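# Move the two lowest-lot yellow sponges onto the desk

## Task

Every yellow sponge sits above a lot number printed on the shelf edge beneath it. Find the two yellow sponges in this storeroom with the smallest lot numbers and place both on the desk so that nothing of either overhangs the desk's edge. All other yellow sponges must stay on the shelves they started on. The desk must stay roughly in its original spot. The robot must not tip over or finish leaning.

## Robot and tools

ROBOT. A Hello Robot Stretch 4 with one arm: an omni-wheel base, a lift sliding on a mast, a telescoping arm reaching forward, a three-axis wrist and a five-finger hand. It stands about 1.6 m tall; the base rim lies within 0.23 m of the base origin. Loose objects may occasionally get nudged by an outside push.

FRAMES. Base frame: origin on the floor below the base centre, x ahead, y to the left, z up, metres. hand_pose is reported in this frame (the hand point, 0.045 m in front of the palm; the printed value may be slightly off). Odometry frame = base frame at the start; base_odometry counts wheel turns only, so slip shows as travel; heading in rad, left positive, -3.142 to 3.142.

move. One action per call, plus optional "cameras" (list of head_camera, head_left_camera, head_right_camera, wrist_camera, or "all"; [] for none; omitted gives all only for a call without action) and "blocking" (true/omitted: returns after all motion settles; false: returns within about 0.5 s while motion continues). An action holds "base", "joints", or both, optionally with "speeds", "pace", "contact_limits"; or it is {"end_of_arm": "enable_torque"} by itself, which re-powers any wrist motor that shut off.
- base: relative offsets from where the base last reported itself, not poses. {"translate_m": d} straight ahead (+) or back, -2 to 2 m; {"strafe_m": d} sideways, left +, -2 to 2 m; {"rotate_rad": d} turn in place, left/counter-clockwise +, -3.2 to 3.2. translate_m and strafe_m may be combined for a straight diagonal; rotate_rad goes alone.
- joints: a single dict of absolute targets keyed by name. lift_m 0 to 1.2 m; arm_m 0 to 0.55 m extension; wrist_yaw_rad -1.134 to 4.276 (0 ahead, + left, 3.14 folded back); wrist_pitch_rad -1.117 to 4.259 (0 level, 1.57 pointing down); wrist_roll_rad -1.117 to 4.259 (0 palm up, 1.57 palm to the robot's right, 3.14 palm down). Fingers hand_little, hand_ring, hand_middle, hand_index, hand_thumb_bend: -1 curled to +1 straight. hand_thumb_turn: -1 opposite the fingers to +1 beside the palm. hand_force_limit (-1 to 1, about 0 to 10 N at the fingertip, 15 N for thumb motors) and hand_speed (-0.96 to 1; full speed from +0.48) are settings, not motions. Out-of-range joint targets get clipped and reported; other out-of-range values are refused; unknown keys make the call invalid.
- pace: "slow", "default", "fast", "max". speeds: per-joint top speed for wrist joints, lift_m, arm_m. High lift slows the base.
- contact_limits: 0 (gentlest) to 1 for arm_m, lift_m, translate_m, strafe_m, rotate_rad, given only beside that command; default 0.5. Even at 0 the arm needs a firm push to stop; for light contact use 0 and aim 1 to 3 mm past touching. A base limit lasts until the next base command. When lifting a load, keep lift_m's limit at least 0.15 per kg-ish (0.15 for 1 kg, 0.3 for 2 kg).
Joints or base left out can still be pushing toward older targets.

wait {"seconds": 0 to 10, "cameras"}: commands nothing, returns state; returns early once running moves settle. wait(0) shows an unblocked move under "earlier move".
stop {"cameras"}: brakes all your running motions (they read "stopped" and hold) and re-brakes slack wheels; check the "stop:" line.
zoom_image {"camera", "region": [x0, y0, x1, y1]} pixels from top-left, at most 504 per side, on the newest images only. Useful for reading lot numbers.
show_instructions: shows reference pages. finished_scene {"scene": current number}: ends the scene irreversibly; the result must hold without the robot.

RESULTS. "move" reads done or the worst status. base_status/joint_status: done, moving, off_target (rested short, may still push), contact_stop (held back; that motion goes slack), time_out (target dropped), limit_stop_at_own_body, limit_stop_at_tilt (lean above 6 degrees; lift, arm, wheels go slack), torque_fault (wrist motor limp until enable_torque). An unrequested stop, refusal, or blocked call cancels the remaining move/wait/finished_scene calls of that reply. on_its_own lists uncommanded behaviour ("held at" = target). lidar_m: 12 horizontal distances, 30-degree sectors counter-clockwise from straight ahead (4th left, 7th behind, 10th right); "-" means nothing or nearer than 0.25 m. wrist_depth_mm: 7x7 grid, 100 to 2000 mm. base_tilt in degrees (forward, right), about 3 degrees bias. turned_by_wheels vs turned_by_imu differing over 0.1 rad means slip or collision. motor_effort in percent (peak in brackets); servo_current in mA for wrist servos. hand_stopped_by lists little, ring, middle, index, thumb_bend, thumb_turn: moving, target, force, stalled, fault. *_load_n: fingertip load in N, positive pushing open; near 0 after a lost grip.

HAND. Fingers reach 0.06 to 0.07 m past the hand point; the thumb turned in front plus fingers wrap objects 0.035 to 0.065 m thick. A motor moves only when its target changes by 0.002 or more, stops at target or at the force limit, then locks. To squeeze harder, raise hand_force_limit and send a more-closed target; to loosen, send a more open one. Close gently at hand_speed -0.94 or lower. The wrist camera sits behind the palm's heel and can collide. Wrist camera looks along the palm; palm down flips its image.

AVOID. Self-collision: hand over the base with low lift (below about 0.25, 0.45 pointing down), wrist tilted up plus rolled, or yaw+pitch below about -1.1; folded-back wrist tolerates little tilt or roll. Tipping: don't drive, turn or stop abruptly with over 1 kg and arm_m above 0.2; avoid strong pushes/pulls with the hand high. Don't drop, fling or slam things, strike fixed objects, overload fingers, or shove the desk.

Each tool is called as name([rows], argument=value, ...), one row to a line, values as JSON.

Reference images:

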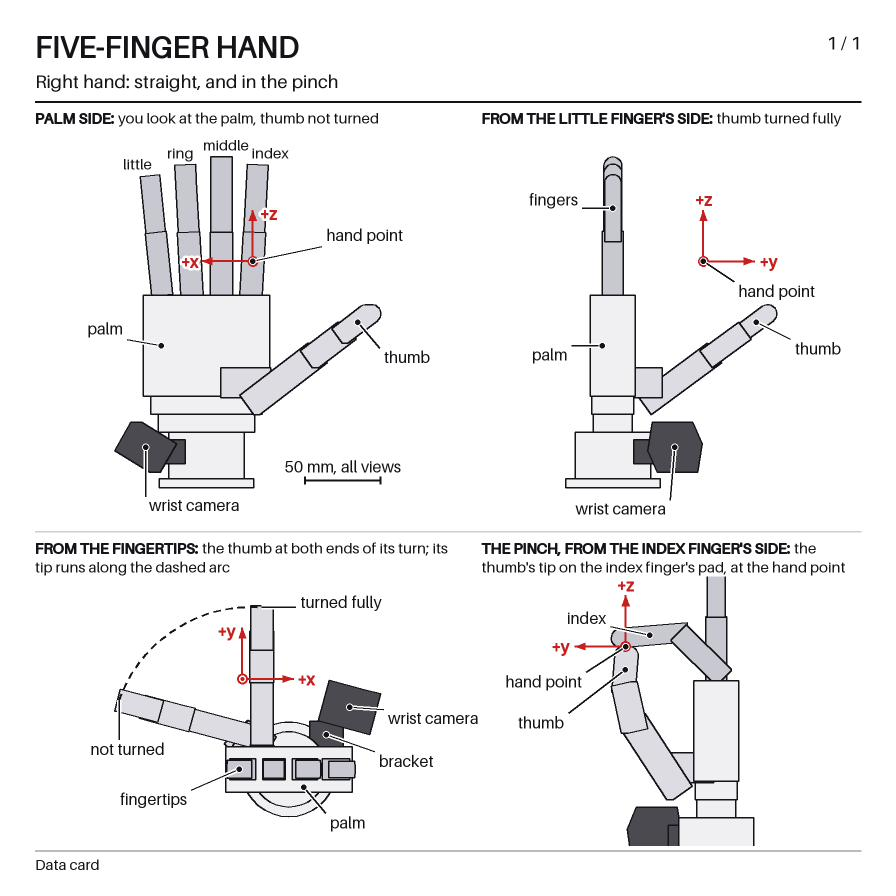

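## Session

move()

Scene clock: 0.00 s.
base_odometry: x=+0.000 y=+0.000 heading=+0.000
turned_by_wheels: +0.000
turned_by_imu: +0.000
base_tilt: forward=-0.8 right=-0.1
lidar_m: 0.73 0.71 0.77 1.20 2.57 0.94 0.75 0.73 1.62 1.69 1.66 0.96
base_status: not commanded
joint_positions: lift_m=+0.211 arm_m=+0.000 wrist_yaw_rad=+3.140 wrist_pitch_rad=+0.003 wrist_roll_rad=+0.000 hand_little=+1.000 hand_ring=+1.000 hand_middle=+1.000 hand_index=+1.000 hand_thumb_turn=+1.000 hand_thumb_bend=+1.000 hand_force_limit=+0.000 hand_speed=-0.800
joint_status: not commanded
measured_speeds: all 0
hand_stopped_by: target,target,target,target,target,target
little_load_n: 0.0
ring_load_n: 0.0
middle_load_n: 0.0
index_load_n: 0.0
thumb_bend_load_n: 0.0
thumb_turn_load_n: 0.0
motor_effort: lift_m=+20 arm_m=-5 wheel_0=+1 wheel_1=+0 wheel_2=+0
servo_current: wrist_yaw_rad=26 wrist_pitch_rad=26 wrist_roll_rad=33
hand_pose: x=-0.0505 y=+0.1186 z=+0.4492 quat_wxyz=(-0.499, -0.500, +0.501, +0.500) (m; base frame)
wrist_depth_mm: - - - - - - - / - 117 - - - - - / 112 - - - - - - / - - - - - - - / - - - 1808 1863 - - / 1042 1160 131 132 - - - / 788 - - - - - -
pictures: head_camera, head_left_camera, head_right_camera, wrist_camera

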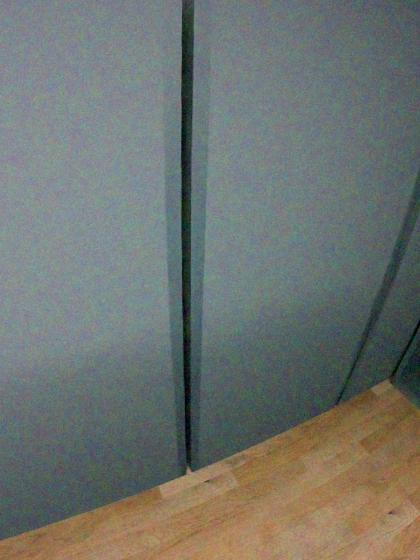

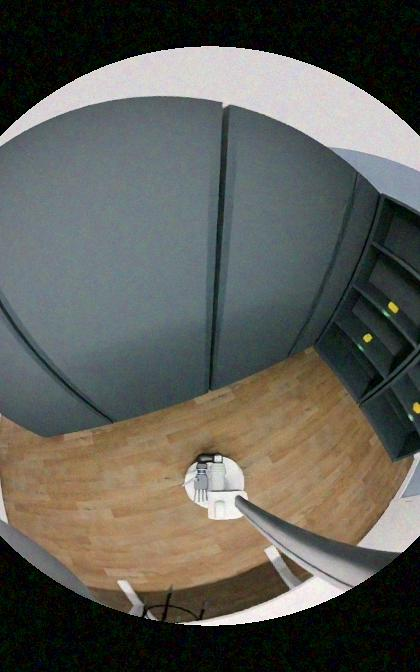

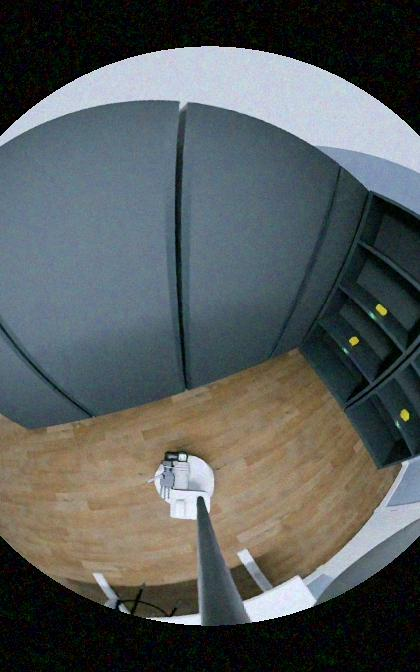

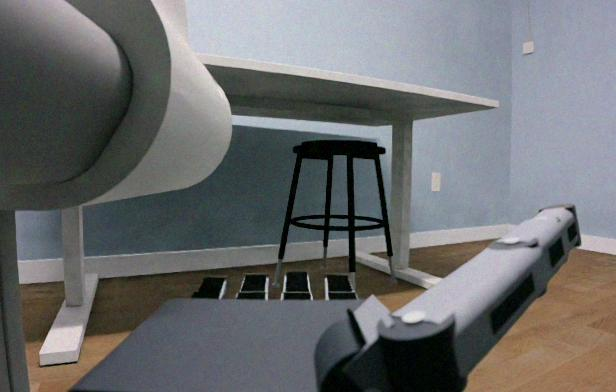

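move(base={"rotate_rad": -1.17}, cameras=["head_camera","head_left_camera", "head_right_camera"], pace="fast")

zoom_image(camera="head_camera", region=[0, 150, 210, 350])

zoom_image(camera="head_camera", region=[210, 150, 420, 350])

Scene clock: 20.27 s.
move: done
base_odometry: x=+0.000 y=+0.000 heading=-1.169
turned_by_wheels: -1.169
turned_by_imu: -1.155
base_tilt: forward=-0.8 right=+0.0
lidar_m: 1.65 1.03 0.75 0.72 0.76 1.02 2.56 1.06 0.77 0.73 0.76 1.75
base_status: done
joint_positions: lift_m=+0.211 arm_m=+0.000 wrist_yaw_rad=+3.140 wrist_pitch_rad=+0.003 wrist_roll_rad=+0.000 hand_little=+1.000 hand_ring=+1.000 hand_middle=+1.000 hand_index=+1.000 hand_thumb_turn=+1.000 hand_thumb_bend=+1.000 hand_force_limit=+0.000 hand_speed=-0.800
joint_status: not commanded
measured_speeds: all 0
hand_stopped_by: target,target,target,target,target,target
little_load_n: 0.0
ring_load_n: 0.0
middle_load_n: 0.0
index_load_n: 0.0
thumb_bend_load_n: 0.0
thumb_turn_load_n: 0.0
motor_effort: lift_m=+20(20) arm_m=-5(5) wheel_0=+4(11) wheel_1=+3(15) wheel_2=+3(17)
servo_current: wrist_yaw_rad=33(39) wrist_pitch_rad=33(39) wrist_roll_rad=33(46)
hand_pose: x=-0.0505 y=+0.1186 z=+0.4492 quat_wxyz=(-0.499, -0.500, +0.501, +0.500) (m; base frame)
wrist_depth_mm: - - - - - - - / - 117 - - - - - / 112 - - - - - - / - - - - - - - / 1863 1921 - - - - - / 1118 1160 131 132 - - - / 831 - - - - - -
pictures: head_camera, head_left_camera, head_right_camera

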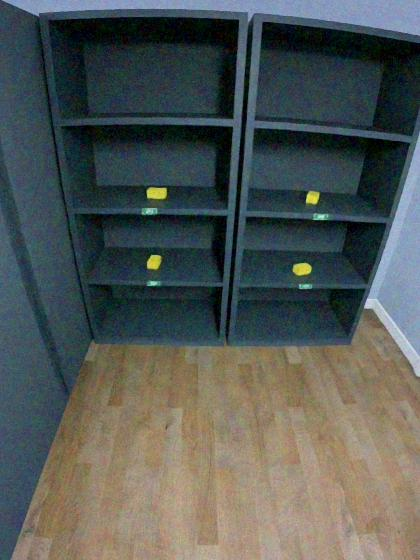

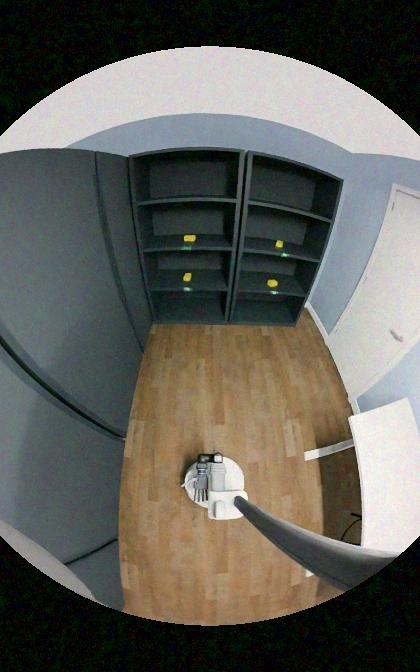

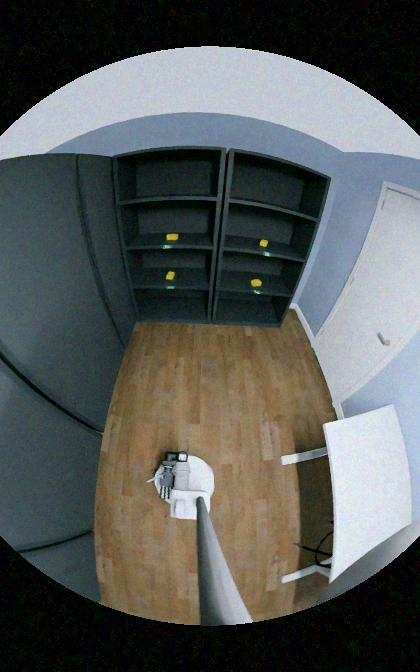

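Scaled by 2.400 from the camera's 420x560 image, which has a finer 1200x1600 frame.

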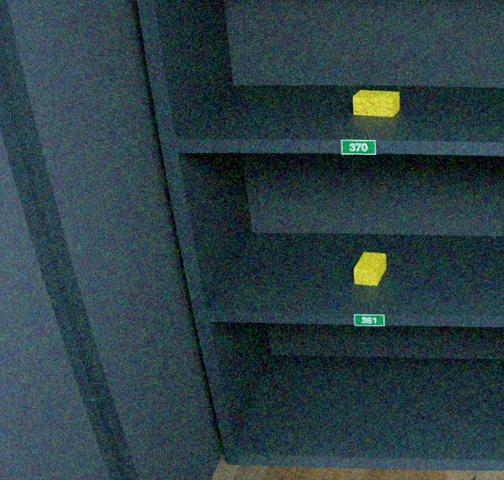

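Scaled by 2.400 from the camera's 420x560 image, which has a finer 1200x1600 frame.

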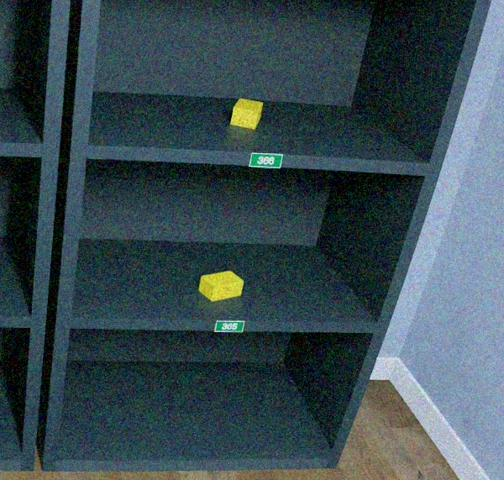

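zoom_image(camera="head_camera", region=[130, 200, 180, 295])

zoom_image(camera="head_camera", region=[290, 205, 340, 300])

Scaled by 5.305 from the camera's 420x560 image, which has a finer 1200x1600 frame.

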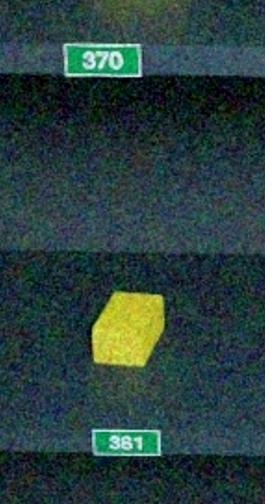

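Scaled by 5.305 from the camera's 420x560 image, which has a finer 1200x1600 frame.

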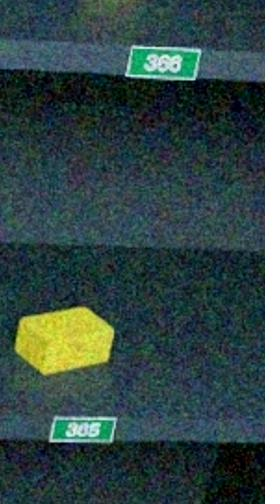

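move(base={"rotate_rad": -0.06}, cameras=[])

move(base={"translate_m": -2.0}, pace="fast", cameras=["head_camera", "head_left_camera"])

Scene clock: 43.60 s.
move: done
base_odometry: x=+0.000 y=+0.000 heading=-1.228
turned_by_wheels: -0.059
turned_by_imu: -0.058
base_tilt: forward=-0.7 right=+0.0
lidar_m: 1.66 1.11 0.77 0.72 0.73 0.96 2.56 1.12 0.79 0.71 0.77 1.79
base_status: done
joint_positions: lift_m=+0.211 arm_m=+0.000 wrist_yaw_rad=+3.140 wrist_pitch_rad=+0.003 wrist_roll_rad=+0.000 hand_little=+1.000 hand_ring=+1.000 hand_middle=+1.000 hand_index=+1.000 hand_thumb_turn=+1.000 hand_thumb_bend=+1.000 hand_force_limit=+0.000 hand_speed=-0.800
joint_status: not commanded
measured_speeds: all 0
hand_stopped_by: target,target,target,target,target,target
little_load_n: 0.0
ring_load_n: 0.0
middle_load_n: 0.0
index_load_n: 0.0
thumb_bend_load_n: 0.0
thumb_turn_load_n: 0.0
motor_effort: lift_m=+20(20) arm_m=-4(5) wheel_0=+6(7) wheel_1=+5(9) wheel_2=+6(12)
servo_current: wrist_yaw_rad=39(39) wrist_pitch_rad=33(39) wrist_roll_rad=26(39)
hand_pose: x=-0.0505 y=+0.1186 z=+0.4492 quat_wxyz=(-0.499, -0.500, +0.501, +0.500) (m; base frame)
wrist_depth_mm: - - - - - - - / - 118 - - - - - / 112 - - - - - - / - - - - - - - / 1921 1921 - - - - - / 1118 1160 131 132 - - - / 842 - - - - - -
pictures: none
No camera images: "cameras" was empty.

Scene clock: 49.90 s.
move: done
base_odometry: x=-0.672 y=+1.884 heading=-1.228
turned_by_wheels: +0.000
turned_by_imu: +0.011
base_tilt: forward=-0.9 right=+0.0
lidar_m: 3.07 0.92 0.73 2.07 0.92 0.63 0.60 0.61 0.81 1.63 1.09 1.14
base_status: done
joint_positions: lift_m=+0.211 arm_m=+0.000 wrist_yaw_rad=+3.140 wrist_pitch_rad=+0.003 wrist_roll_rad=+0.000 hand_little=+1.000 hand_ring=+1.000 hand_middle=+1.000 hand_index=+1.000 hand_thumb_turn=+1.000 hand_thumb_bend=+1.000 hand_force_limit=+0.000 hand_speed=-0.800
joint_status: not commanded
measured_speeds: all 0
hand_stopped_by: target,target,target,target,target,target
little_load_n: 0.0
ring_load_n: 0.0
middle_load_n: 0.0
index_load_n: 0.0
thumb_bend_load_n: 0.0
thumb_turn_load_n: 0.0
motor_effort: lift_m=+20(21) arm_m=-4(5) wheel_0=-3(12) wheel_1=-3(13) wheel_2=+2(20)
servo_current: wrist_yaw_rad=26(46) wrist_pitch_rad=39(46) wrist_roll_rad=33(52)
hand_pose: x=-0.0505 y=+0.1186 z=+0.4492 quat_wxyz=(-0.499, -0.500, +0.501, +0.500) (m; base frame)
wrist_depth_mm: - - - - - - - / - 125 - - - - - / 112 - - - - - - / - - 715 - - - - / - - - - - - - / - - 131 132 - - - / - - - - - - -
pictures: head_camera, head_left_camera

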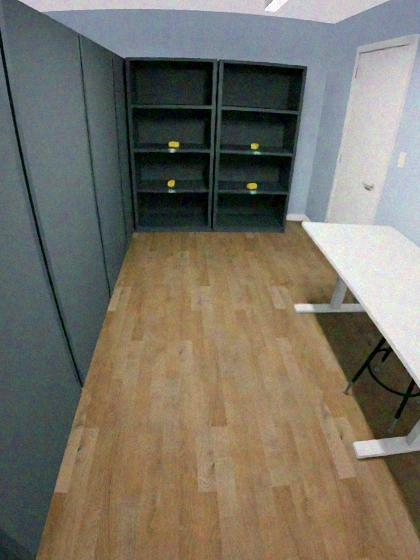

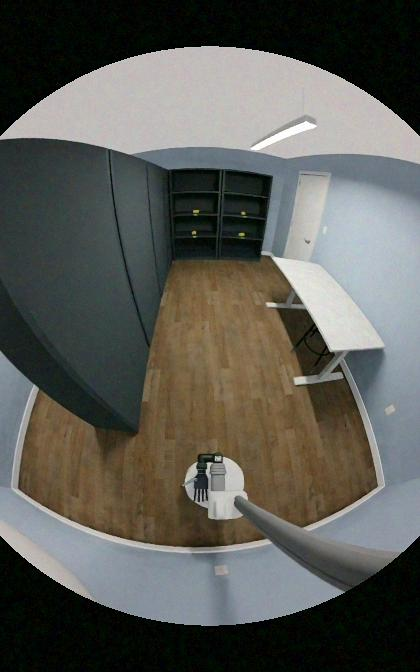

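move(base={"strafe_m": 1.4}, cameras=["head_camera"])

Scene clock: 63.43 s.
move: done
base_odometry: x=+0.647 y=+2.354 heading=-1.228
turned_by_wheels: +0.000
turned_by_imu: -0.001
base_tilt: forward=-0.8 right=+0.0
lidar_m: 0.96 1.05 0.72 0.67 0.70 0.70 0.68 0.69 0.90 2.24 0.48 0.43
base_status: done
joint_positions: lift_m=+0.211 arm_m=+0.000 wrist_yaw_rad=+3.140 wrist_pitch_rad=+0.003 wrist_roll_rad=+0.000 hand_little=+1.000 hand_ring=+1.000 hand_middle=+1.000 hand_index=+1.000 hand_thumb_turn=+1.000 hand_thumb_bend=+1.000 hand_force_limit=+0.000 hand_speed=-0.800
joint_status: not commanded
measured_speeds: all 0
hand_stopped_by: target,target,target,target,target,target
little_load_n: 0.0
ring_load_n: 0.0
middle_load_n: 0.0
index_load_n: 0.0
thumb_bend_load_n: 0.0
thumb_turn_load_n: 0.0
motor_effort: lift_m=+20(21) arm_m=-5(5) wheel_0=-2(13) wheel_1=+2(15) wheel_2=+0(4)
servo_current: wrist_yaw_rad=39(46) wrist_pitch_rad=33(52) wrist_roll_rad=26(52)
hand_pose: x=-0.0505 y=+0.1186 z=+0.4492 quat_wxyz=(-0.499, -0.500, +0.501, +0.500) (m; base frame)
wrist_depth_mm: - - - - - - - / - 117 - - - - - / 112 - - - - - - / - - - - - - - / - - - - - - - / - - 131 132 - - - / - - - - - - -
pictures: head_camera

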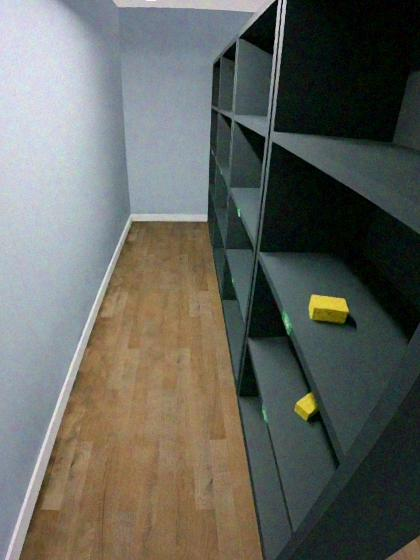

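move(base={"rotate_rad": 0.062}, cameras=[])

move(base={"translate_m": 1.29, "strafe_m": 0.31}, pace="fast", cameras=[])

move(base={"rotate_rad": -1.571}, pace="fast", cameras=["head_camera"])

zoom_image(camera="head_camera", region=[0, 340, 120, 480])

zoom_image(camera="head_camera", region=[300, 340, 420, 480])

Scene clock: 79.73 s.
move: done
base_odometry: x=+0.647 y=+2.354 heading=-1.167
turned_by_wheels: +0.061
turned_by_imu: +0.060
base_tilt: forward=-0.9 right=-0.1
lidar_m: 1.19 0.99 0.70 0.68 0.71 0.72 0.68 0.69 0.96 2.49 0.41 0.42
base_status: done
joint_positions: lift_m=+0.211 arm_m=+0.000 wrist_yaw_rad=+3.140 wrist_pitch_rad=+0.003 wrist_roll_rad=+0.000 hand_little=+1.000 hand_ring=+1.000 hand_middle=+1.000 hand_index=+1.000 hand_thumb_turn=+1.000 hand_thumb_bend=+1.000 hand_force_limit=+0.000 hand_speed=-0.800
joint_status: not commanded
measured_speeds: all 0
hand_stopped_by: target,target,target,target,target,target
little_load_n: 0.0
ring_load_n: -0.5
middle_load_n: 0.0
index_load_n: 0.0
thumb_bend_load_n: 0.0
thumb_turn_load_n: 0.0
motor_effort: lift_m=+20(20) arm_m=-5(5) wheel_0=-5(9) wheel_1=-5(8) wheel_2=-5(12)
servo_current: wrist_yaw_rad=39(39) wrist_pitch_rad=46(46) wrist_roll_rad=33(46)
hand_pose: x=-0.0505 y=+0.1186 z=+0.4492 quat_wxyz=(-0.499, -0.500, +0.501, +0.500) (m; base frame)
wrist_depth_mm: - - - - - - - / - 117 - - - - - / 112 - - - - - - / - - - - - - - / - - - - - - - / - - 131 132 - - - / - - - - - - -
pictures: none
No camera images: "cameras" was empty.

Scene clock: 84.33 s.
move: done
base_odometry: x=+1.438 y=+1.289 heading=-1.167
turned_by_wheels: +0.000
turned_by_imu: -0.008
base_tilt: forward=-0.8 right=+0.0
lidar_m: 1.59 0.53 0.41 0.38 0.39 0.54 1.58 0.88 0.59 0.56 0.60 0.83
base_status: done
joint_positions: lift_m=+0.211 arm_m=+0.000 wrist_yaw_rad=+3.140 wrist_pitch_rad=+0.003 wrist_roll_rad=+0.000 hand_little=+1.000 hand_ring=+1.000 hand_middle=+1.000 hand_index=+1.000 hand_thumb_turn=+1.000 hand_thumb_bend=+1.000 hand_force_limit=+0.000 hand_speed=-0.800
joint_status: not commanded
measured_speeds: all 0
hand_stopped_by: target,target,target,target,target,target
little_load_n: 0.0
ring_load_n: 0.0
middle_load_n: 0.0
index_load_n: 0.0
thumb_bend_load_n: 0.0
thumb_turn_load_n: 0.0
motor_effort: lift_m=+20(21) arm_m=-5(5) wheel_0=+5(10) wheel_1=+2(15) wheel_2=-3(20)
servo_current: wrist_yaw_rad=33(52) wrist_pitch_rad=26(46) wrist_roll_rad=46(46)
hand_pose: x=-0.0505 y=+0.1186 z=+0.4492 quat_wxyz=(-0.499, -0.500, +0.501, +0.500) (m; base frame)
wrist_depth_mm: - - - - - - - / - 125 - - - - - / - - - - - - - / - - - - - - - / 1863 1921 - - - - - / 1118 1160 131 132 - - - / 842 - - - - - -
pictures: none
No camera images: "cameras" was empty.

Scene clock: 86.07 s.
move: done
base_odometry: x=+1.439 y=+1.289 heading=-2.737
turned_by_wheels: -1.570
turned_by_imu: -1.551
base_tilt: forward=-0.8 right=+0.0
lidar_m: 0.57 0.59 0.85 1.53 0.56 0.40 0.38 0.40 0.56 1.56 0.84 0.61
base_status: done
joint_positions: lift_m=+0.211 arm_m=+0.000 wrist_yaw_rad=+3.140 wrist_pitch_rad=+0.003 wrist_roll_rad=+0.000 hand_little=+1.000 hand_ring=+1.000 hand_middle=+1.000 hand_index=+1.000 hand_thumb_turn=+1.000 hand_thumb_bend=+1.000 hand_force_limit=+0.000 hand_speed=-0.800
joint_status: not commanded
measured_speeds: all 0
hand_stopped_by: target,target,target,target,target,target
little_load_n: 0.0
ring_load_n: 0.0
middle_load_n: 0.0
index_load_n: 0.0
thumb_bend_load_n: 0.0
thumb_turn_load_n: 0.0
motor_effort: lift_m=+20(21) arm_m=-5(5) wheel_0=+5(12) wheel_1=+5(16) wheel_2=+3(15)
servo_current: wrist_yaw_rad=39(46) wrist_pitch_rad=33(39) wrist_roll_rad=20(46)
hand_pose: x=-0.0505 y=+0.1186 z=+0.4492 quat_wxyz=(-0.499, -0.500, +0.501, +0.500) (m; base frame)
wrist_depth_mm: - - - - - - - / - 118 - - - - - / 112 - - - - - - / - - - - - - - / - - - - - - - / - - 131 132 - - - / - - - - - - -
pictures: head_camera

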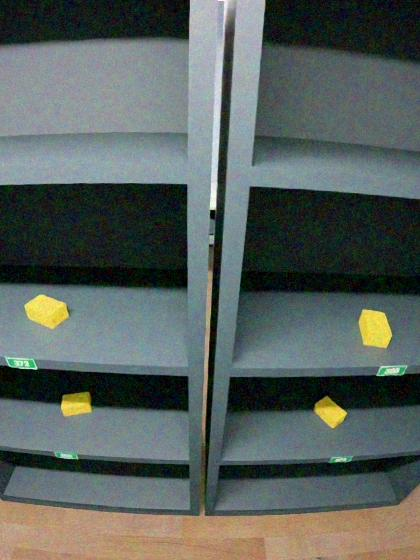

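Scaled by 3.600 from the camera's 420x560 image, which has a finer 1200x1600 frame.

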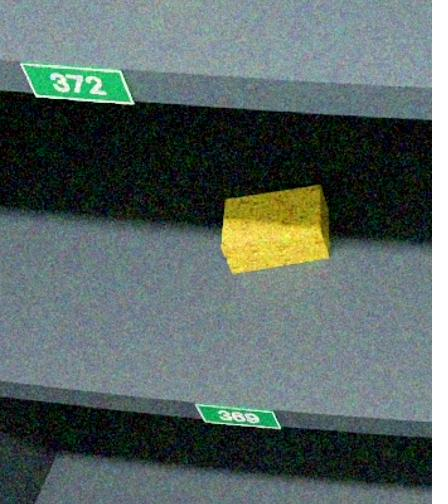

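Scaled by 3.600 from the camera's 420x560 image, which has a finer 1200x1600 frame.

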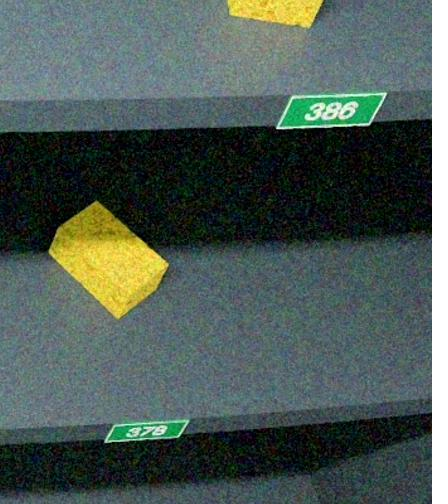

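zoom_image(camera="head_camera", region=[50, 445, 82, 465])

zoom_image(camera="head_camera", region=[374, 360, 410, 382])

move(base={"strafe_m": 1.98}, pace="fast", cameras=["head_camera"])

zoom_image(camera="head_camera", region=[0, 340, 120, 480])

zoom_image(camera="head_camera", region=[300, 340, 420, 480])

Scaled by 15.750 from the camera's 420x560 image, which has a finer 1200x1600 frame.

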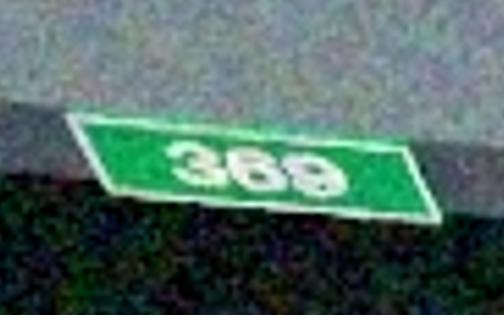

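Scaled by 14.000 from the camera's 420x560 image, which has a finer 1200x1600 frame.

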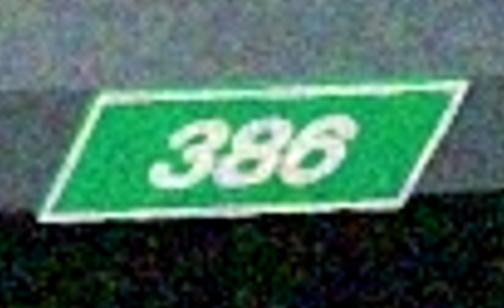

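Scene clock: 100.33 s.
move: done
base_odometry: x=+2.218 y=-0.531 heading=-2.737
turned_by_wheels: +0.000
turned_by_imu: +0.001
base_tilt: forward=-0.9 right=+0.0
lidar_m: 0.58 0.65 0.84 0.80 0.53 0.37 0.34 0.38 0.55 1.54 0.86 0.62
base_status: done
joint_positions: lift_m=+0.211 arm_m=+0.000 wrist_yaw_rad=+3.140 wrist_pitch_rad=+0.003 wrist_roll_rad=+0.000 hand_little=+1.000 hand_ring=+1.000 hand_middle=+1.000 hand_index=+1.000 hand_thumb_turn=+1.000 hand_thumb_bend=+1.000 hand_force_limit=+0.000 hand_speed=-0.800
joint_status: not commanded
measured_speeds: all 0
hand_stopped_by: target,target,target,target,target,target
little_load_n: 0.0
ring_load_n: 0.0
middle_load_n: 0.5
index_load_n: 0.0
thumb_bend_load_n: 0.0
thumb_turn_load_n: 0.0
motor_effort: lift_m=+20(21) arm_m=-4(5) wheel_0=-1(16) wheel_1=+2(18) wheel_2=+0(5)
servo_current: wrist_yaw_rad=33(46) wrist_pitch_rad=26(39) wrist_roll_rad=26(52)
hand_pose: x=-0.0505 y=+0.1186 z=+0.4492 quat_wxyz=(-0.499, -0.500, +0.501, +0.500) (m; base frame)
wrist_depth_mm: - - - - - - - / - 125 - - - - - / - - - - - - - / - - - - - - - / - - - - - - - / - - 131 132 - - - / - - - - - - -
pictures: head_camera

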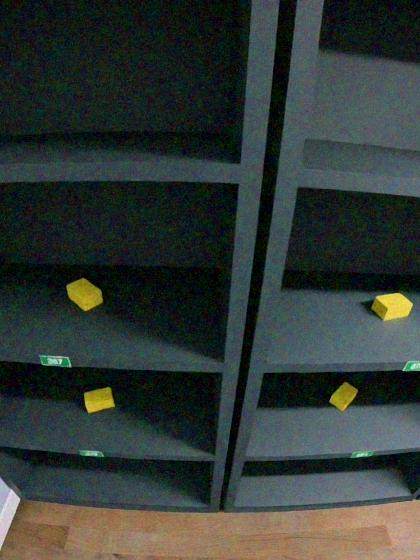

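Scaled by 3.600 from the camera's 420x560 image, which has a finer 1200x1600 frame.

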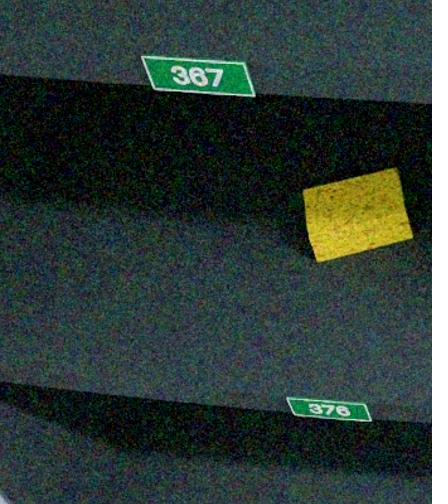

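Scaled by 3.600 from the camera's 420x560 image, which has a finer 1200x1600 frame.

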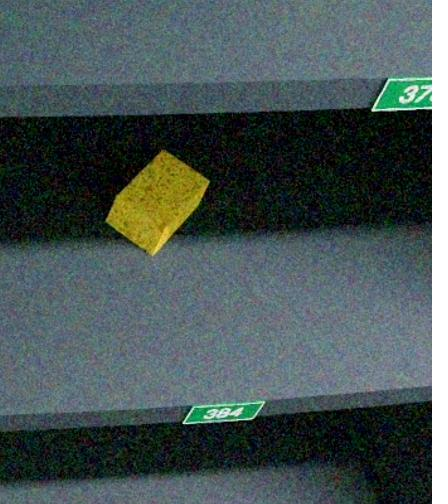

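zoom_image(camera="head_camera", region=[345, 446, 380, 466])

zoom_image(camera="head_camera", region=[34, 350, 76, 372])

zoom_image(camera="head_camera", region=[390, 350, 420, 382])

zoom_image(camera="head_camera", region=[70, 440, 115, 464])

Scaled by 14.400 from the camera's 420x560 image, which has a finer 1200x1600 frame.

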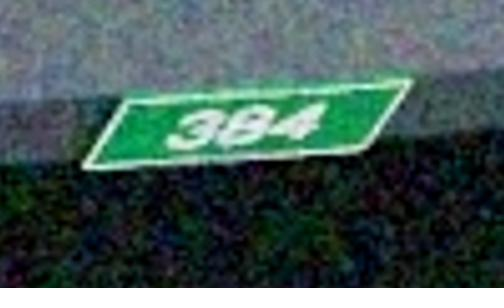

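Scaled by 12.000 from the camera's 420x560 image, which has a finer 1200x1600 frame.

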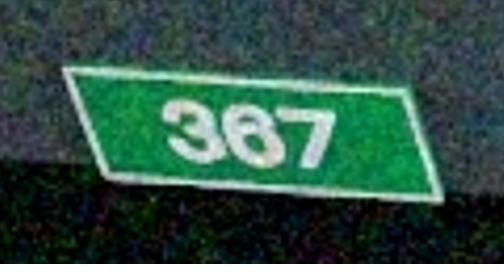

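Scaled by 15.750 from the camera's 420x560 image, which has a finer 1200x1600 frame.

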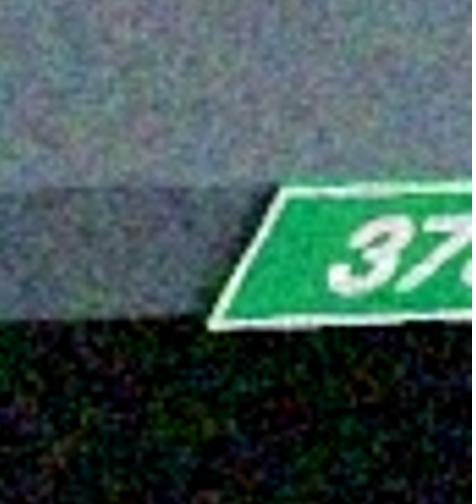

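Scaled by 11.200 from the camera's 420x560 image, which has a finer 1200x1600 frame.

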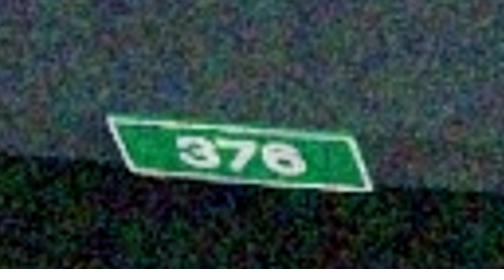

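move(base={"strafe_m": -0.47}, pace="fast", cameras=["head_camera"])

zoom_image(camera="head_camera", region=[190, 440, 230, 465])

zoom_image(camera="head_camera", region=[200, 350, 250, 380])

Scene clock: 120.33 s.
move: done
base_odometry: x=+2.033 y=-0.099 heading=-2.737
turned_by_wheels: +0.000
turned_by_imu: -0.001
base_tilt: forward=-0.8 right=+0.0
lidar_m: 0.57 0.61 0.86 1.27 0.54 0.38 0.38 0.39 0.55 1.54 0.84 0.63
base_status: done
joint_positions: lift_m=+0.211 arm_m=+0.000 wrist_yaw_rad=+3.140 wrist_pitch_rad=+0.003 wrist_roll_rad=+0.000 hand_little=+1.000 hand_ring=+1.000 hand_middle=+1.000 hand_index=+1.000 hand_thumb_turn=+1.000 hand_thumb_bend=+1.000 hand_force_limit=+0.000 hand_speed=-0.800
joint_status: not commanded
measured_speeds: all 0
hand_stopped_by: target,target,target,target,target,target
little_load_n: 0.0
ring_load_n: 0.0
middle_load_n: 0.0
index_load_n: 0.0
thumb_bend_load_n: 0.0
thumb_turn_load_n: 0.0
motor_effort: lift_m=+20(20) arm_m=-5(5) wheel_0=+2(16) wheel_1=+1(19) wheel_2=+0(5)
servo_current: wrist_yaw_rad=26(46) wrist_pitch_rad=33(46) wrist_roll_rad=46(46)
hand_pose: x=-0.0505 y=+0.1186 z=+0.4492 quat_wxyz=(-0.499, -0.500, +0.501, +0.500) (m; base frame)
wrist_depth_mm: - - - - - - - / - 125 - - - - - / - - - - - - - / - - - - - - - / - - - - - - - / - - 131 132 - - - / - - - - - - -
pictures: head_camera

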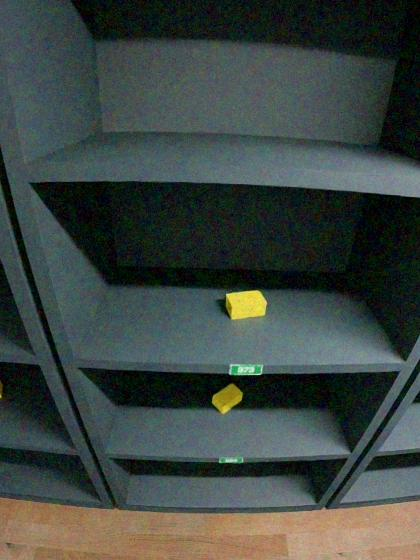

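Scaled by 12.600 from the camera's 420x560 image, which has a finer 1200x1600 frame.

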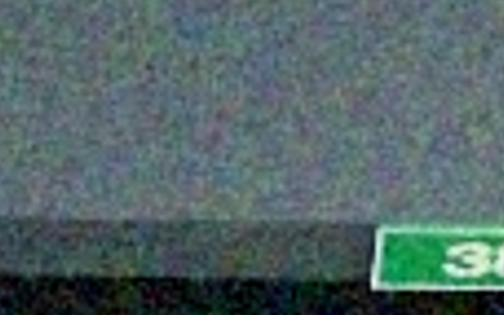

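Scaled by 10.080 from the camera's 420x560 image, which has a finer 1200x1600 frame.

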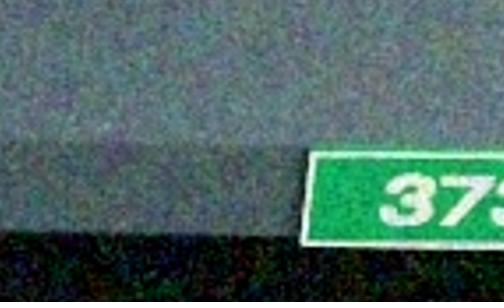

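zoom_image(camera="head_camera", region=[215, 450, 247, 470])

zoom_image(camera="head_camera", region=[225, 360, 270, 380])

Scaled by 15.750 from the camera's 420x560 image, which has a finer 1200x1600 frame.

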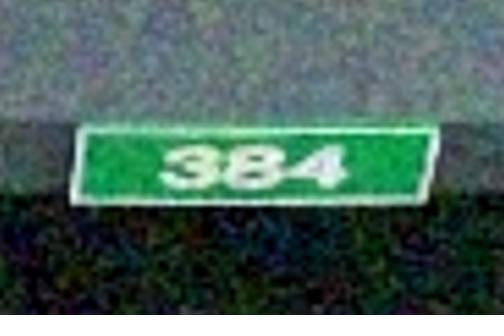

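Scaled by 11.200 from the camera's 420x560 image, which has a finer 1200x1600 frame.

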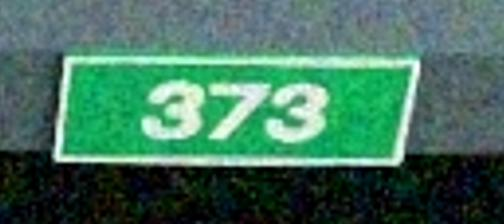

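move(base={"strafe_m": -2.0}, pace="max", cameras=[])

move(base={"strafe_m": -0.88}, pace="fast", cameras=["head_camera"])

Scene clock: 156.43 s.
move: done
base_odometry: x=+1.245 y=+1.740 heading=-2.737
turned_by_wheels: +0.000
turned_by_imu: -0.003
base_tilt: forward=-0.9 right=+0.0
lidar_m: 0.57 0.61 0.84 1.51 0.56 0.38 0.36 0.40 0.55 1.46 1.52 0.61
base_status: done
joint_positions: lift_m=+0.211 arm_m=+0.000 wrist_yaw_rad=+3.140 wrist_pitch_rad=+0.003 wrist_roll_rad=+0.000 hand_little=+1.000 hand_ring=+1.000 hand_middle=+1.000 hand_index=+1.000 hand_thumb_turn=+1.000 hand_thumb_bend=+1.000 hand_force_limit=+0.000 hand_speed=-0.800
joint_status: not commanded
measured_speeds: all 0
hand_stopped_by: target,target,target,target,target,target
little_load_n: 0.0
ring_load_n: 0.0
middle_load_n: 0.0
index_load_n: 0.0
thumb_bend_load_n: 0.0
thumb_turn_load_n: 0.0
motor_effort: lift_m=+20(21) arm_m=-5(5) wheel_0=-1(18) wheel_1=+1(21) wheel_2=+0(4)
servo_current: wrist_yaw_rad=26(46) wrist_pitch_rad=33(46) wrist_roll_rad=33(46)
hand_pose: x=-0.0505 y=+0.1186 z=+0.4492 quat_wxyz=(-0.499, -0.500, +0.501, +0.500) (m; base frame)
wrist_depth_mm: - - - - - - - / - 123 - - - - - / - - - - - - - / - - - - - - - / - - - - - - - / - - 131 132 - - - / - - - - - - -
pictures: none
No camera images: "cameras" was empty.

Scene clock: 159.80 s.
move: done
base_odometry: x=+0.898 y=+2.549 heading=-2.737
turned_by_wheels: +0.000
turned_by_imu: -0.001
base_tilt: forward=-0.8 right=+0.0
lidar_m: 2.40 0.71 0.84 1.57 0.55 0.40 0.36 0.39 0.57 0.58 0.62 0.85
base_status: done
joint_positions: lift_m=+0.211 arm_m=+0.000 wrist_yaw_rad=+3.140 wrist_pitch_rad=+0.003 wrist_roll_rad=+0.000 hand_little=+1.000 hand_ring=+1.000 hand_middle=+1.000 hand_index=+1.000 hand_thumb_turn=+1.000 hand_thumb_bend=+1.000 hand_force_limit=+0.000 hand_speed=-0.800
joint_status: not commanded
measured_speeds: all 0
hand_stopped_by: target,target,target,target,target,target
little_load_n: 0.0
ring_load_n: 0.0
middle_load_n: 0.5
index_load_n: 0.0
thumb_bend_load_n: 0.0
thumb_turn_load_n: 0.0
motor_effort: lift_m=+20(21) arm_m=-5(5) wheel_0=-1(18) wheel_1=-1(17) wheel_2=+0(5)
servo_current: wrist_yaw_rad=26(46) wrist_pitch_rad=26(39) wrist_roll_rad=39(39)
hand_pose: x=-0.0505 y=+0.1186 z=+0.4492 quat_wxyz=(-0.499, -0.500, +0.501, +0.500) (m; base frame)
wrist_depth_mm: - - - - - - - / - 125 - - - - - / - - - - - - - / - - - - - - - / - - - - - - - / - - 131 132 - - - / - - - - - - -
pictures: head_camera

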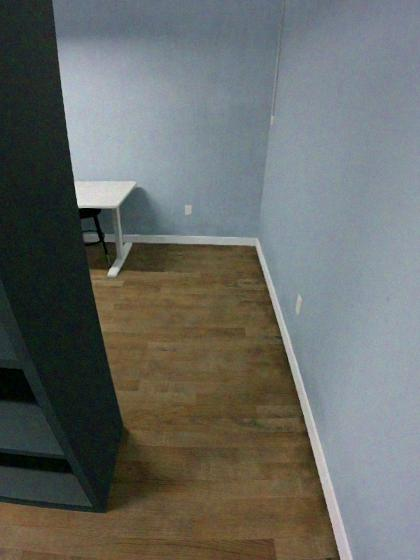

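move(base={"translate_m": 1.75}, pace="max", cameras=[])

move(base={"rotate_rad": 1.58}, pace="fast", cameras=["head_camera"])

Scene clock: 174.10 s.
move: done
base_odometry: x=-0.710 y=+1.859 heading=-2.737
turned_by_wheels: +0.000
turned_by_imu: -0.011
base_tilt: forward=-0.8 right=-0.1
lidar_m: 1.59 1.06 1.11 2.68 0.94 0.76 2.12 0.87 0.61 0.58 0.61 0.86
base_status: done
joint_positions: lift_m=+0.211 arm_m=+0.000 wrist_yaw_rad=+3.140 wrist_pitch_rad=+0.003 wrist_roll_rad=+0.000 hand_little=+1.000 hand_ring=+1.000 hand_middle=+1.000 hand_index=+1.000 hand_thumb_turn=+1.000 hand_thumb_bend=+1.000 hand_force_limit=+0.000 hand_speed=-0.800
joint_status: not commanded
measured_speeds: all 0
hand_stopped_by: target,target,target,target,target,target
little_load_n: 0.0
ring_load_n: 0.0
middle_load_n: 0.0
index_load_n: 0.0
thumb_bend_load_n: 0.0
thumb_turn_load_n: 0.0
motor_effort: lift_m=+20(20) arm_m=-5(5) wheel_0=+1(13) wheel_1=+1(15) wheel_2=+2(21)
servo_current: wrist_yaw_rad=13(46) wrist_pitch_rad=26(46) wrist_roll_rad=33(46)
hand_pose: x=-0.0505 y=+0.1186 z=+0.4492 quat_wxyz=(-0.499, -0.500, +0.501, +0.500) (m; base frame)
wrist_depth_mm: - - - - - - - / - 117 - - - 788 - / 112 - - - - 798 - / - - - - - - - / - 1756 - - 1160 - - / 1025 1160 131 132 - - - / 842 - - - - - -
pictures: none
No camera images: "cameras" was empty.

Scene clock: 175.87 s.
move: done
base_odometry: x=-0.710 y=+1.859 heading=-1.157
turned_by_wheels: +1.579
turned_by_imu: +1.559
base_tilt: forward=-0.8 right=+0.0
lidar_m: 2.64 0.95 0.78 2.12 0.88 0.63 0.59 0.61 0.83 1.58 1.05 1.12
base_status: done
joint_positions: lift_m=+0.211 arm_m=+0.000 wrist_yaw_rad=+3.140 wrist_pitch_rad=+0.003 wrist_roll_rad=+0.000 hand_little=+1.000 hand_ring=+1.000 hand_middle=+1.000 hand_index=+1.000 hand_thumb_turn=+1.000 hand_thumb_bend=+1.000 hand_force_limit=+0.000 hand_speed=-0.800
joint_status: not commanded
measured_speeds: all 0
hand_stopped_by: target,target,target,target,target,target
little_load_n: 0.0
ring_load_n: 0.0
middle_load_n: 0.0
index_load_n: 0.0
thumb_bend_load_n: 0.0
thumb_turn_load_n: 0.0
motor_effort: lift_m=+20(21) arm_m=-5(5) wheel_0=-5(12) wheel_1=-3(14) wheel_2=-4(18)
servo_current: wrist_yaw_rad=26(39) wrist_pitch_rad=26(46) wrist_roll_rad=33(46)
hand_pose: x=-0.0505 y=+0.1186 z=+0.4492 quat_wxyz=(-0.499, -0.500, +0.501, +0.500) (m; base frame)
wrist_depth_mm: - - - - - - - / - 117 - - - - - / 112 - - - - - - / - - 723 - - - - / - - - - - - - / - - 131 132 - - - / - - - - - - -
pictures: head_camera

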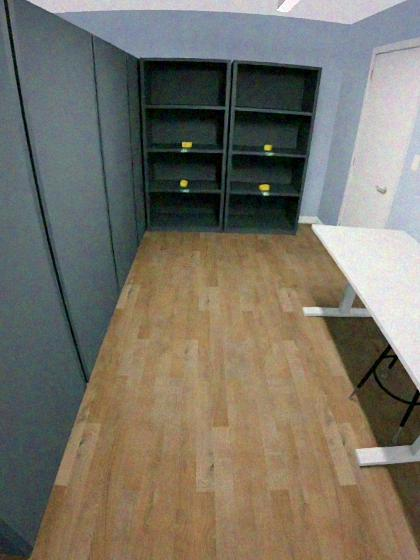

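move(base={"rotate_rad": -0.03}, cameras=[])

move(base={"translate_m": 2.0}, pace="max", cameras=[])

move(base={"translate_m": 0.8}, pace="fast", cameras=["head_camera"])

Scene clock: 186.57 s.
move: done
base_odometry: x=-0.710 y=+1.859 heading=-1.186
turned_by_wheels: -0.029
turned_by_imu: -0.029
base_tilt: forward=-0.8 right=+0.0
lidar_m: 2.98 1.01 0.79 2.11 0.87 0.62 0.60 0.60 0.81 1.59 1.05 1.09
base_status: done
joint_positions: lift_m=+0.211 arm_m=+0.000 wrist_yaw_rad=+3.140 wrist_pitch_rad=+0.003 wrist_roll_rad=+0.000 hand_little=+1.000 hand_ring=+1.000 hand_middle=+1.000 hand_index=+1.000 hand_thumb_turn=+1.000 hand_thumb_bend=+1.000 hand_force_limit=+0.000 hand_speed=-0.800
joint_status: not commanded
measured_speeds: all 0
hand_stopped_by: target,target,target,target,target,target
little_load_n: 0.0
ring_load_n: 0.0
middle_load_n: 0.0
index_load_n: 0.0
thumb_bend_load_n: 0.0
thumb_turn_load_n: 0.0
motor_effort: lift_m=+20(20) arm_m=-5(5) wheel_0=+5(5) wheel_1=+3(7) wheel_2=+6(11)
servo_current: wrist_yaw_rad=26(33) wrist_pitch_rad=33(39) wrist_roll_rad=20(46)
hand_pose: x=-0.0505 y=+0.1186 z=+0.4492 quat_wxyz=(-0.499, -0.500, +0.501, +0.500) (m; base frame)
wrist_depth_mm: - - - - - - - / - 117 - - - - - / 112 - - - - - - / - - 723 723 - - - / - - - - - - - / - - 131 132 - - - / - - - - - - -
pictures: none
No camera images: "cameras" was empty.

Scene clock: 191.40 s.
move: done
base_odometry: x=+0.040 y=+0.005 heading=-1.186
turned_by_wheels: +0.000
turned_by_imu: -0.012
base_tilt: forward=-0.8 right=-0.1
lidar_m: 1.67 1.11 0.77 0.71 0.75 1.02 2.56 1.11 0.76 0.71 0.75 1.78
base_status: done
joint_positions: lift_m=+0.211 arm_m=+0.000 wrist_yaw_rad=+3.140 wrist_pitch_rad=+0.003 wrist_roll_rad=+0.000 hand_little=+1.000 hand_ring=+1.000 hand_middle=+1.000 hand_index=+1.000 hand_thumb_turn=+1.000 hand_thumb_bend=+1.000 hand_force_limit=+0.000 hand_speed=-0.800
joint_status: not commanded
measured_speeds: all 0
hand_stopped_by: target,target,target,target,target,target
little_load_n: 0.0
ring_load_n: 0.0
middle_load_n: 0.0
index_load_n: 0.0
thumb_bend_load_n: 0.0
thumb_turn_load_n: 0.0
motor_effort: lift_m=+20(21) arm_m=-5(5) wheel_0=+3(13) wheel_1=+4(13) wheel_2=-2(22)
servo_current: wrist_yaw_rad=26(46) wrist_pitch_rad=33(46) wrist_roll_rad=39(46)
hand_pose: x=-0.0505 y=+0.1186 z=+0.4492 quat_wxyz=(-0.499, -0.500, +0.501, +0.500) (m; base frame)
wrist_depth_mm: - - - - - - - / - 117 - - - - - / 112 - - - - - - / - - - - - - - / 1921 1983 - - - - - / 1118 1160 131 132 - - - / 842 - - - - - -
pictures: none
No camera images: "cameras" was empty.

Scene clock: 194.70 s.
move: done
base_odometry: x=+0.341 y=-0.736 heading=-1.186
turned_by_wheels: +0.000
turned_by_imu: -0.005
base_tilt: forward=-0.8 right=-0.1
lidar_m: 0.88 0.93 0.82 0.73 0.81 1.05 3.39 1.08 0.88 1.43 1.36 0.94
base_status: done
joint_positions: lift_m=+0.211 arm_m=+0.000 wrist_yaw_rad=+3.140 wrist_pitch_rad=+0.003 wrist_roll_rad=+0.000 hand_little=+1.000 hand_ring=+1.000 hand_middle=+1.000 hand_index=+1.000 hand_thumb_turn=+1.000 hand_thumb_bend=+1.000 hand_force_limit=+0.000 hand_speed=-0.800
joint_status: not commanded
measured_speeds: all 0
hand_stopped_by: target,target,target,target,target,target
little_load_n: 0.0
ring_load_n: -0.5
middle_load_n: 0.0
index_load_n: 0.0
thumb_bend_load_n: 0.0
thumb_turn_load_n: 0.0
motor_effort: lift_m=+20(21) arm_m=-5(5) wheel_0=+3(12) wheel_1=+2(12) wheel_2=-2(19)
servo_current: wrist_yaw_rad=39(39) wrist_pitch_rad=33(39) wrist_roll_rad=39(46)
hand_pose: x=-0.0505 y=+0.1186 z=+0.4492 quat_wxyz=(-0.499, -0.500, +0.501, +0.500) (m; base frame)
wrist_depth_mm: - - - - - - - / - 118 - - - - - / 112 - - - - - - / - - - - - - - / 1863 1983 - - - - - / 1118 1160 131 132 - - - / 842 - - - - - -
pictures: head_camera

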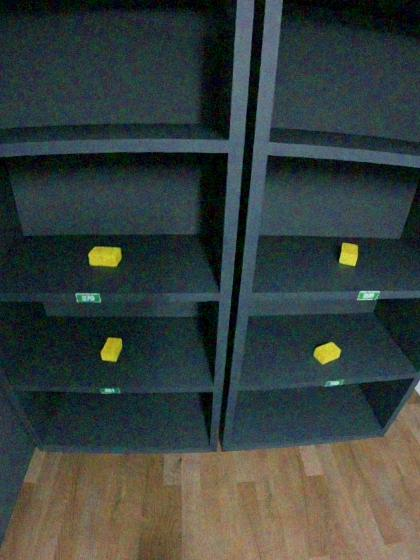

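zoom_image(camera="head_camera", region=[90, 380, 130, 400])

zoom_image(camera="head_camera", region=[315, 372, 355, 392])

zoom_image(camera="head_camera", region=[350, 285, 390, 305])

zoom_image(camera="head_camera", region=[70, 288, 110, 308])

Scaled by 12.600 from the camera's 420x560 image, which has a finer 1200x1600 frame.

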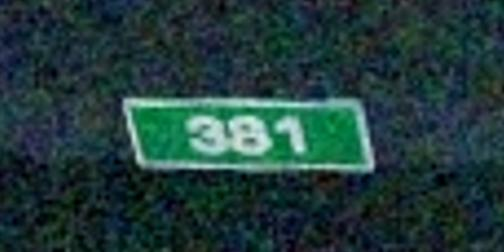

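Scaled by 12.600 from the camera's 420x560 image, which has a finer 1200x1600 frame.

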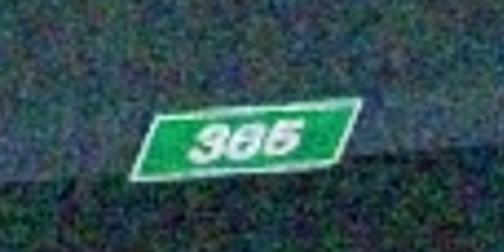

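Scaled by 12.600 from the camera's 420x560 image, which has a finer 1200x1600 frame.

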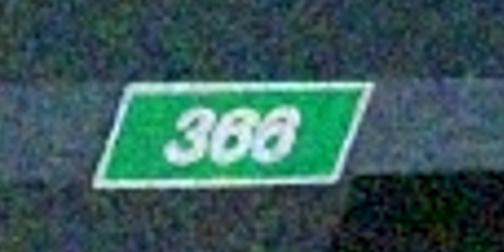

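Scaled by 12.600 from the camera's 420x560 image, which has a finer 1200x1600 frame.

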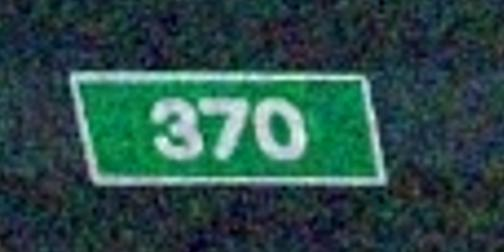

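move(base={"translate_m": 0.2, "strafe_m": 0.2}, cameras=["head_camera"])

zoom_image(camera="head_camera", region=[140, 420, 190, 470])

Scene clock: 210.90 s.
move: done
base_odometry: x=+0.601 y=-0.846 heading=-1.186
turned_by_wheels: -0.001
turned_by_imu: -0.002
base_tilt: forward=-0.8 right=+0.1
lidar_m: 0.66 0.69 0.61 0.59 0.60 0.77 1.98 1.39 1.18 1.62 1.09 0.71
base_status: done
joint_positions: lift_m=+0.211 arm_m=+0.000 wrist_yaw_rad=+3.140 wrist_pitch_rad=+0.003 wrist_roll_rad=+0.000 hand_little=+1.000 hand_ring=+1.000 hand_middle=+1.000 hand_index=+1.000 hand_thumb_turn=+1.000 hand_thumb_bend=+1.000 hand_force_limit=+0.000 hand_speed=-0.800
joint_status: not commanded
measured_speeds: all 0
hand_stopped_by: target,target,target,target,target,target
little_load_n: 0.0
ring_load_n: 0.0
middle_load_n: 0.0
index_load_n: 0.0
thumb_bend_load_n: 0.0
thumb_turn_load_n: 0.0
motor_effort: lift_m=+20(21) arm_m=-5(5) wheel_0=-4(9) wheel_1=+1(15) wheel_2=-5(14)
servo_current: wrist_yaw_rad=39(46) wrist_pitch_rad=20(39) wrist_roll_rad=33(46)
hand_pose: x=-0.0505 y=+0.1186 z=+0.4492 quat_wxyz=(-0.499, -0.500, +0.501, +0.500) (m; base frame)
wrist_depth_mm: - - - - - 798 - / - 118 - - - 809 - / 112 - - - - 809 - / - - - - - 878 - / 1921 1983 - - - - - / 1118 1160 131 132 - - - / 831 - - - - - -
pictures: head_camera

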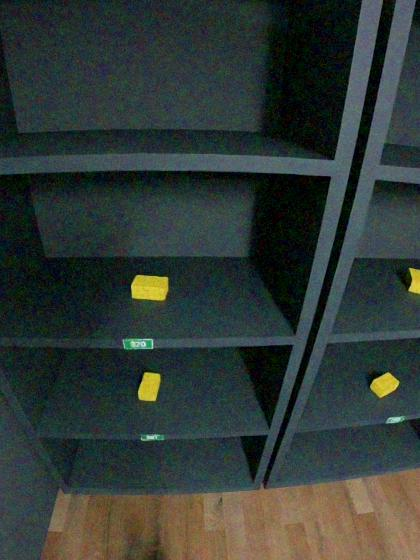

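Scaled by 10.080 from the camera's 420x560 image, which has a finer 1200x1600 frame.

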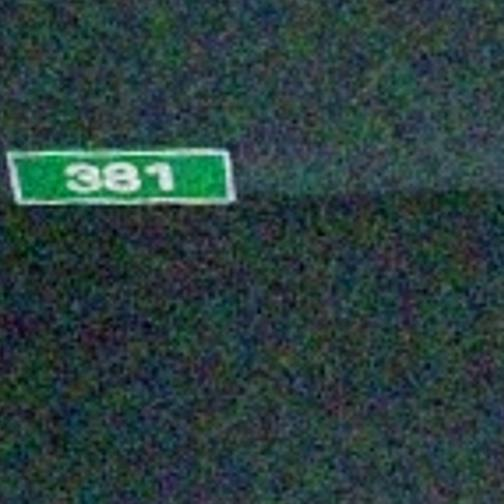

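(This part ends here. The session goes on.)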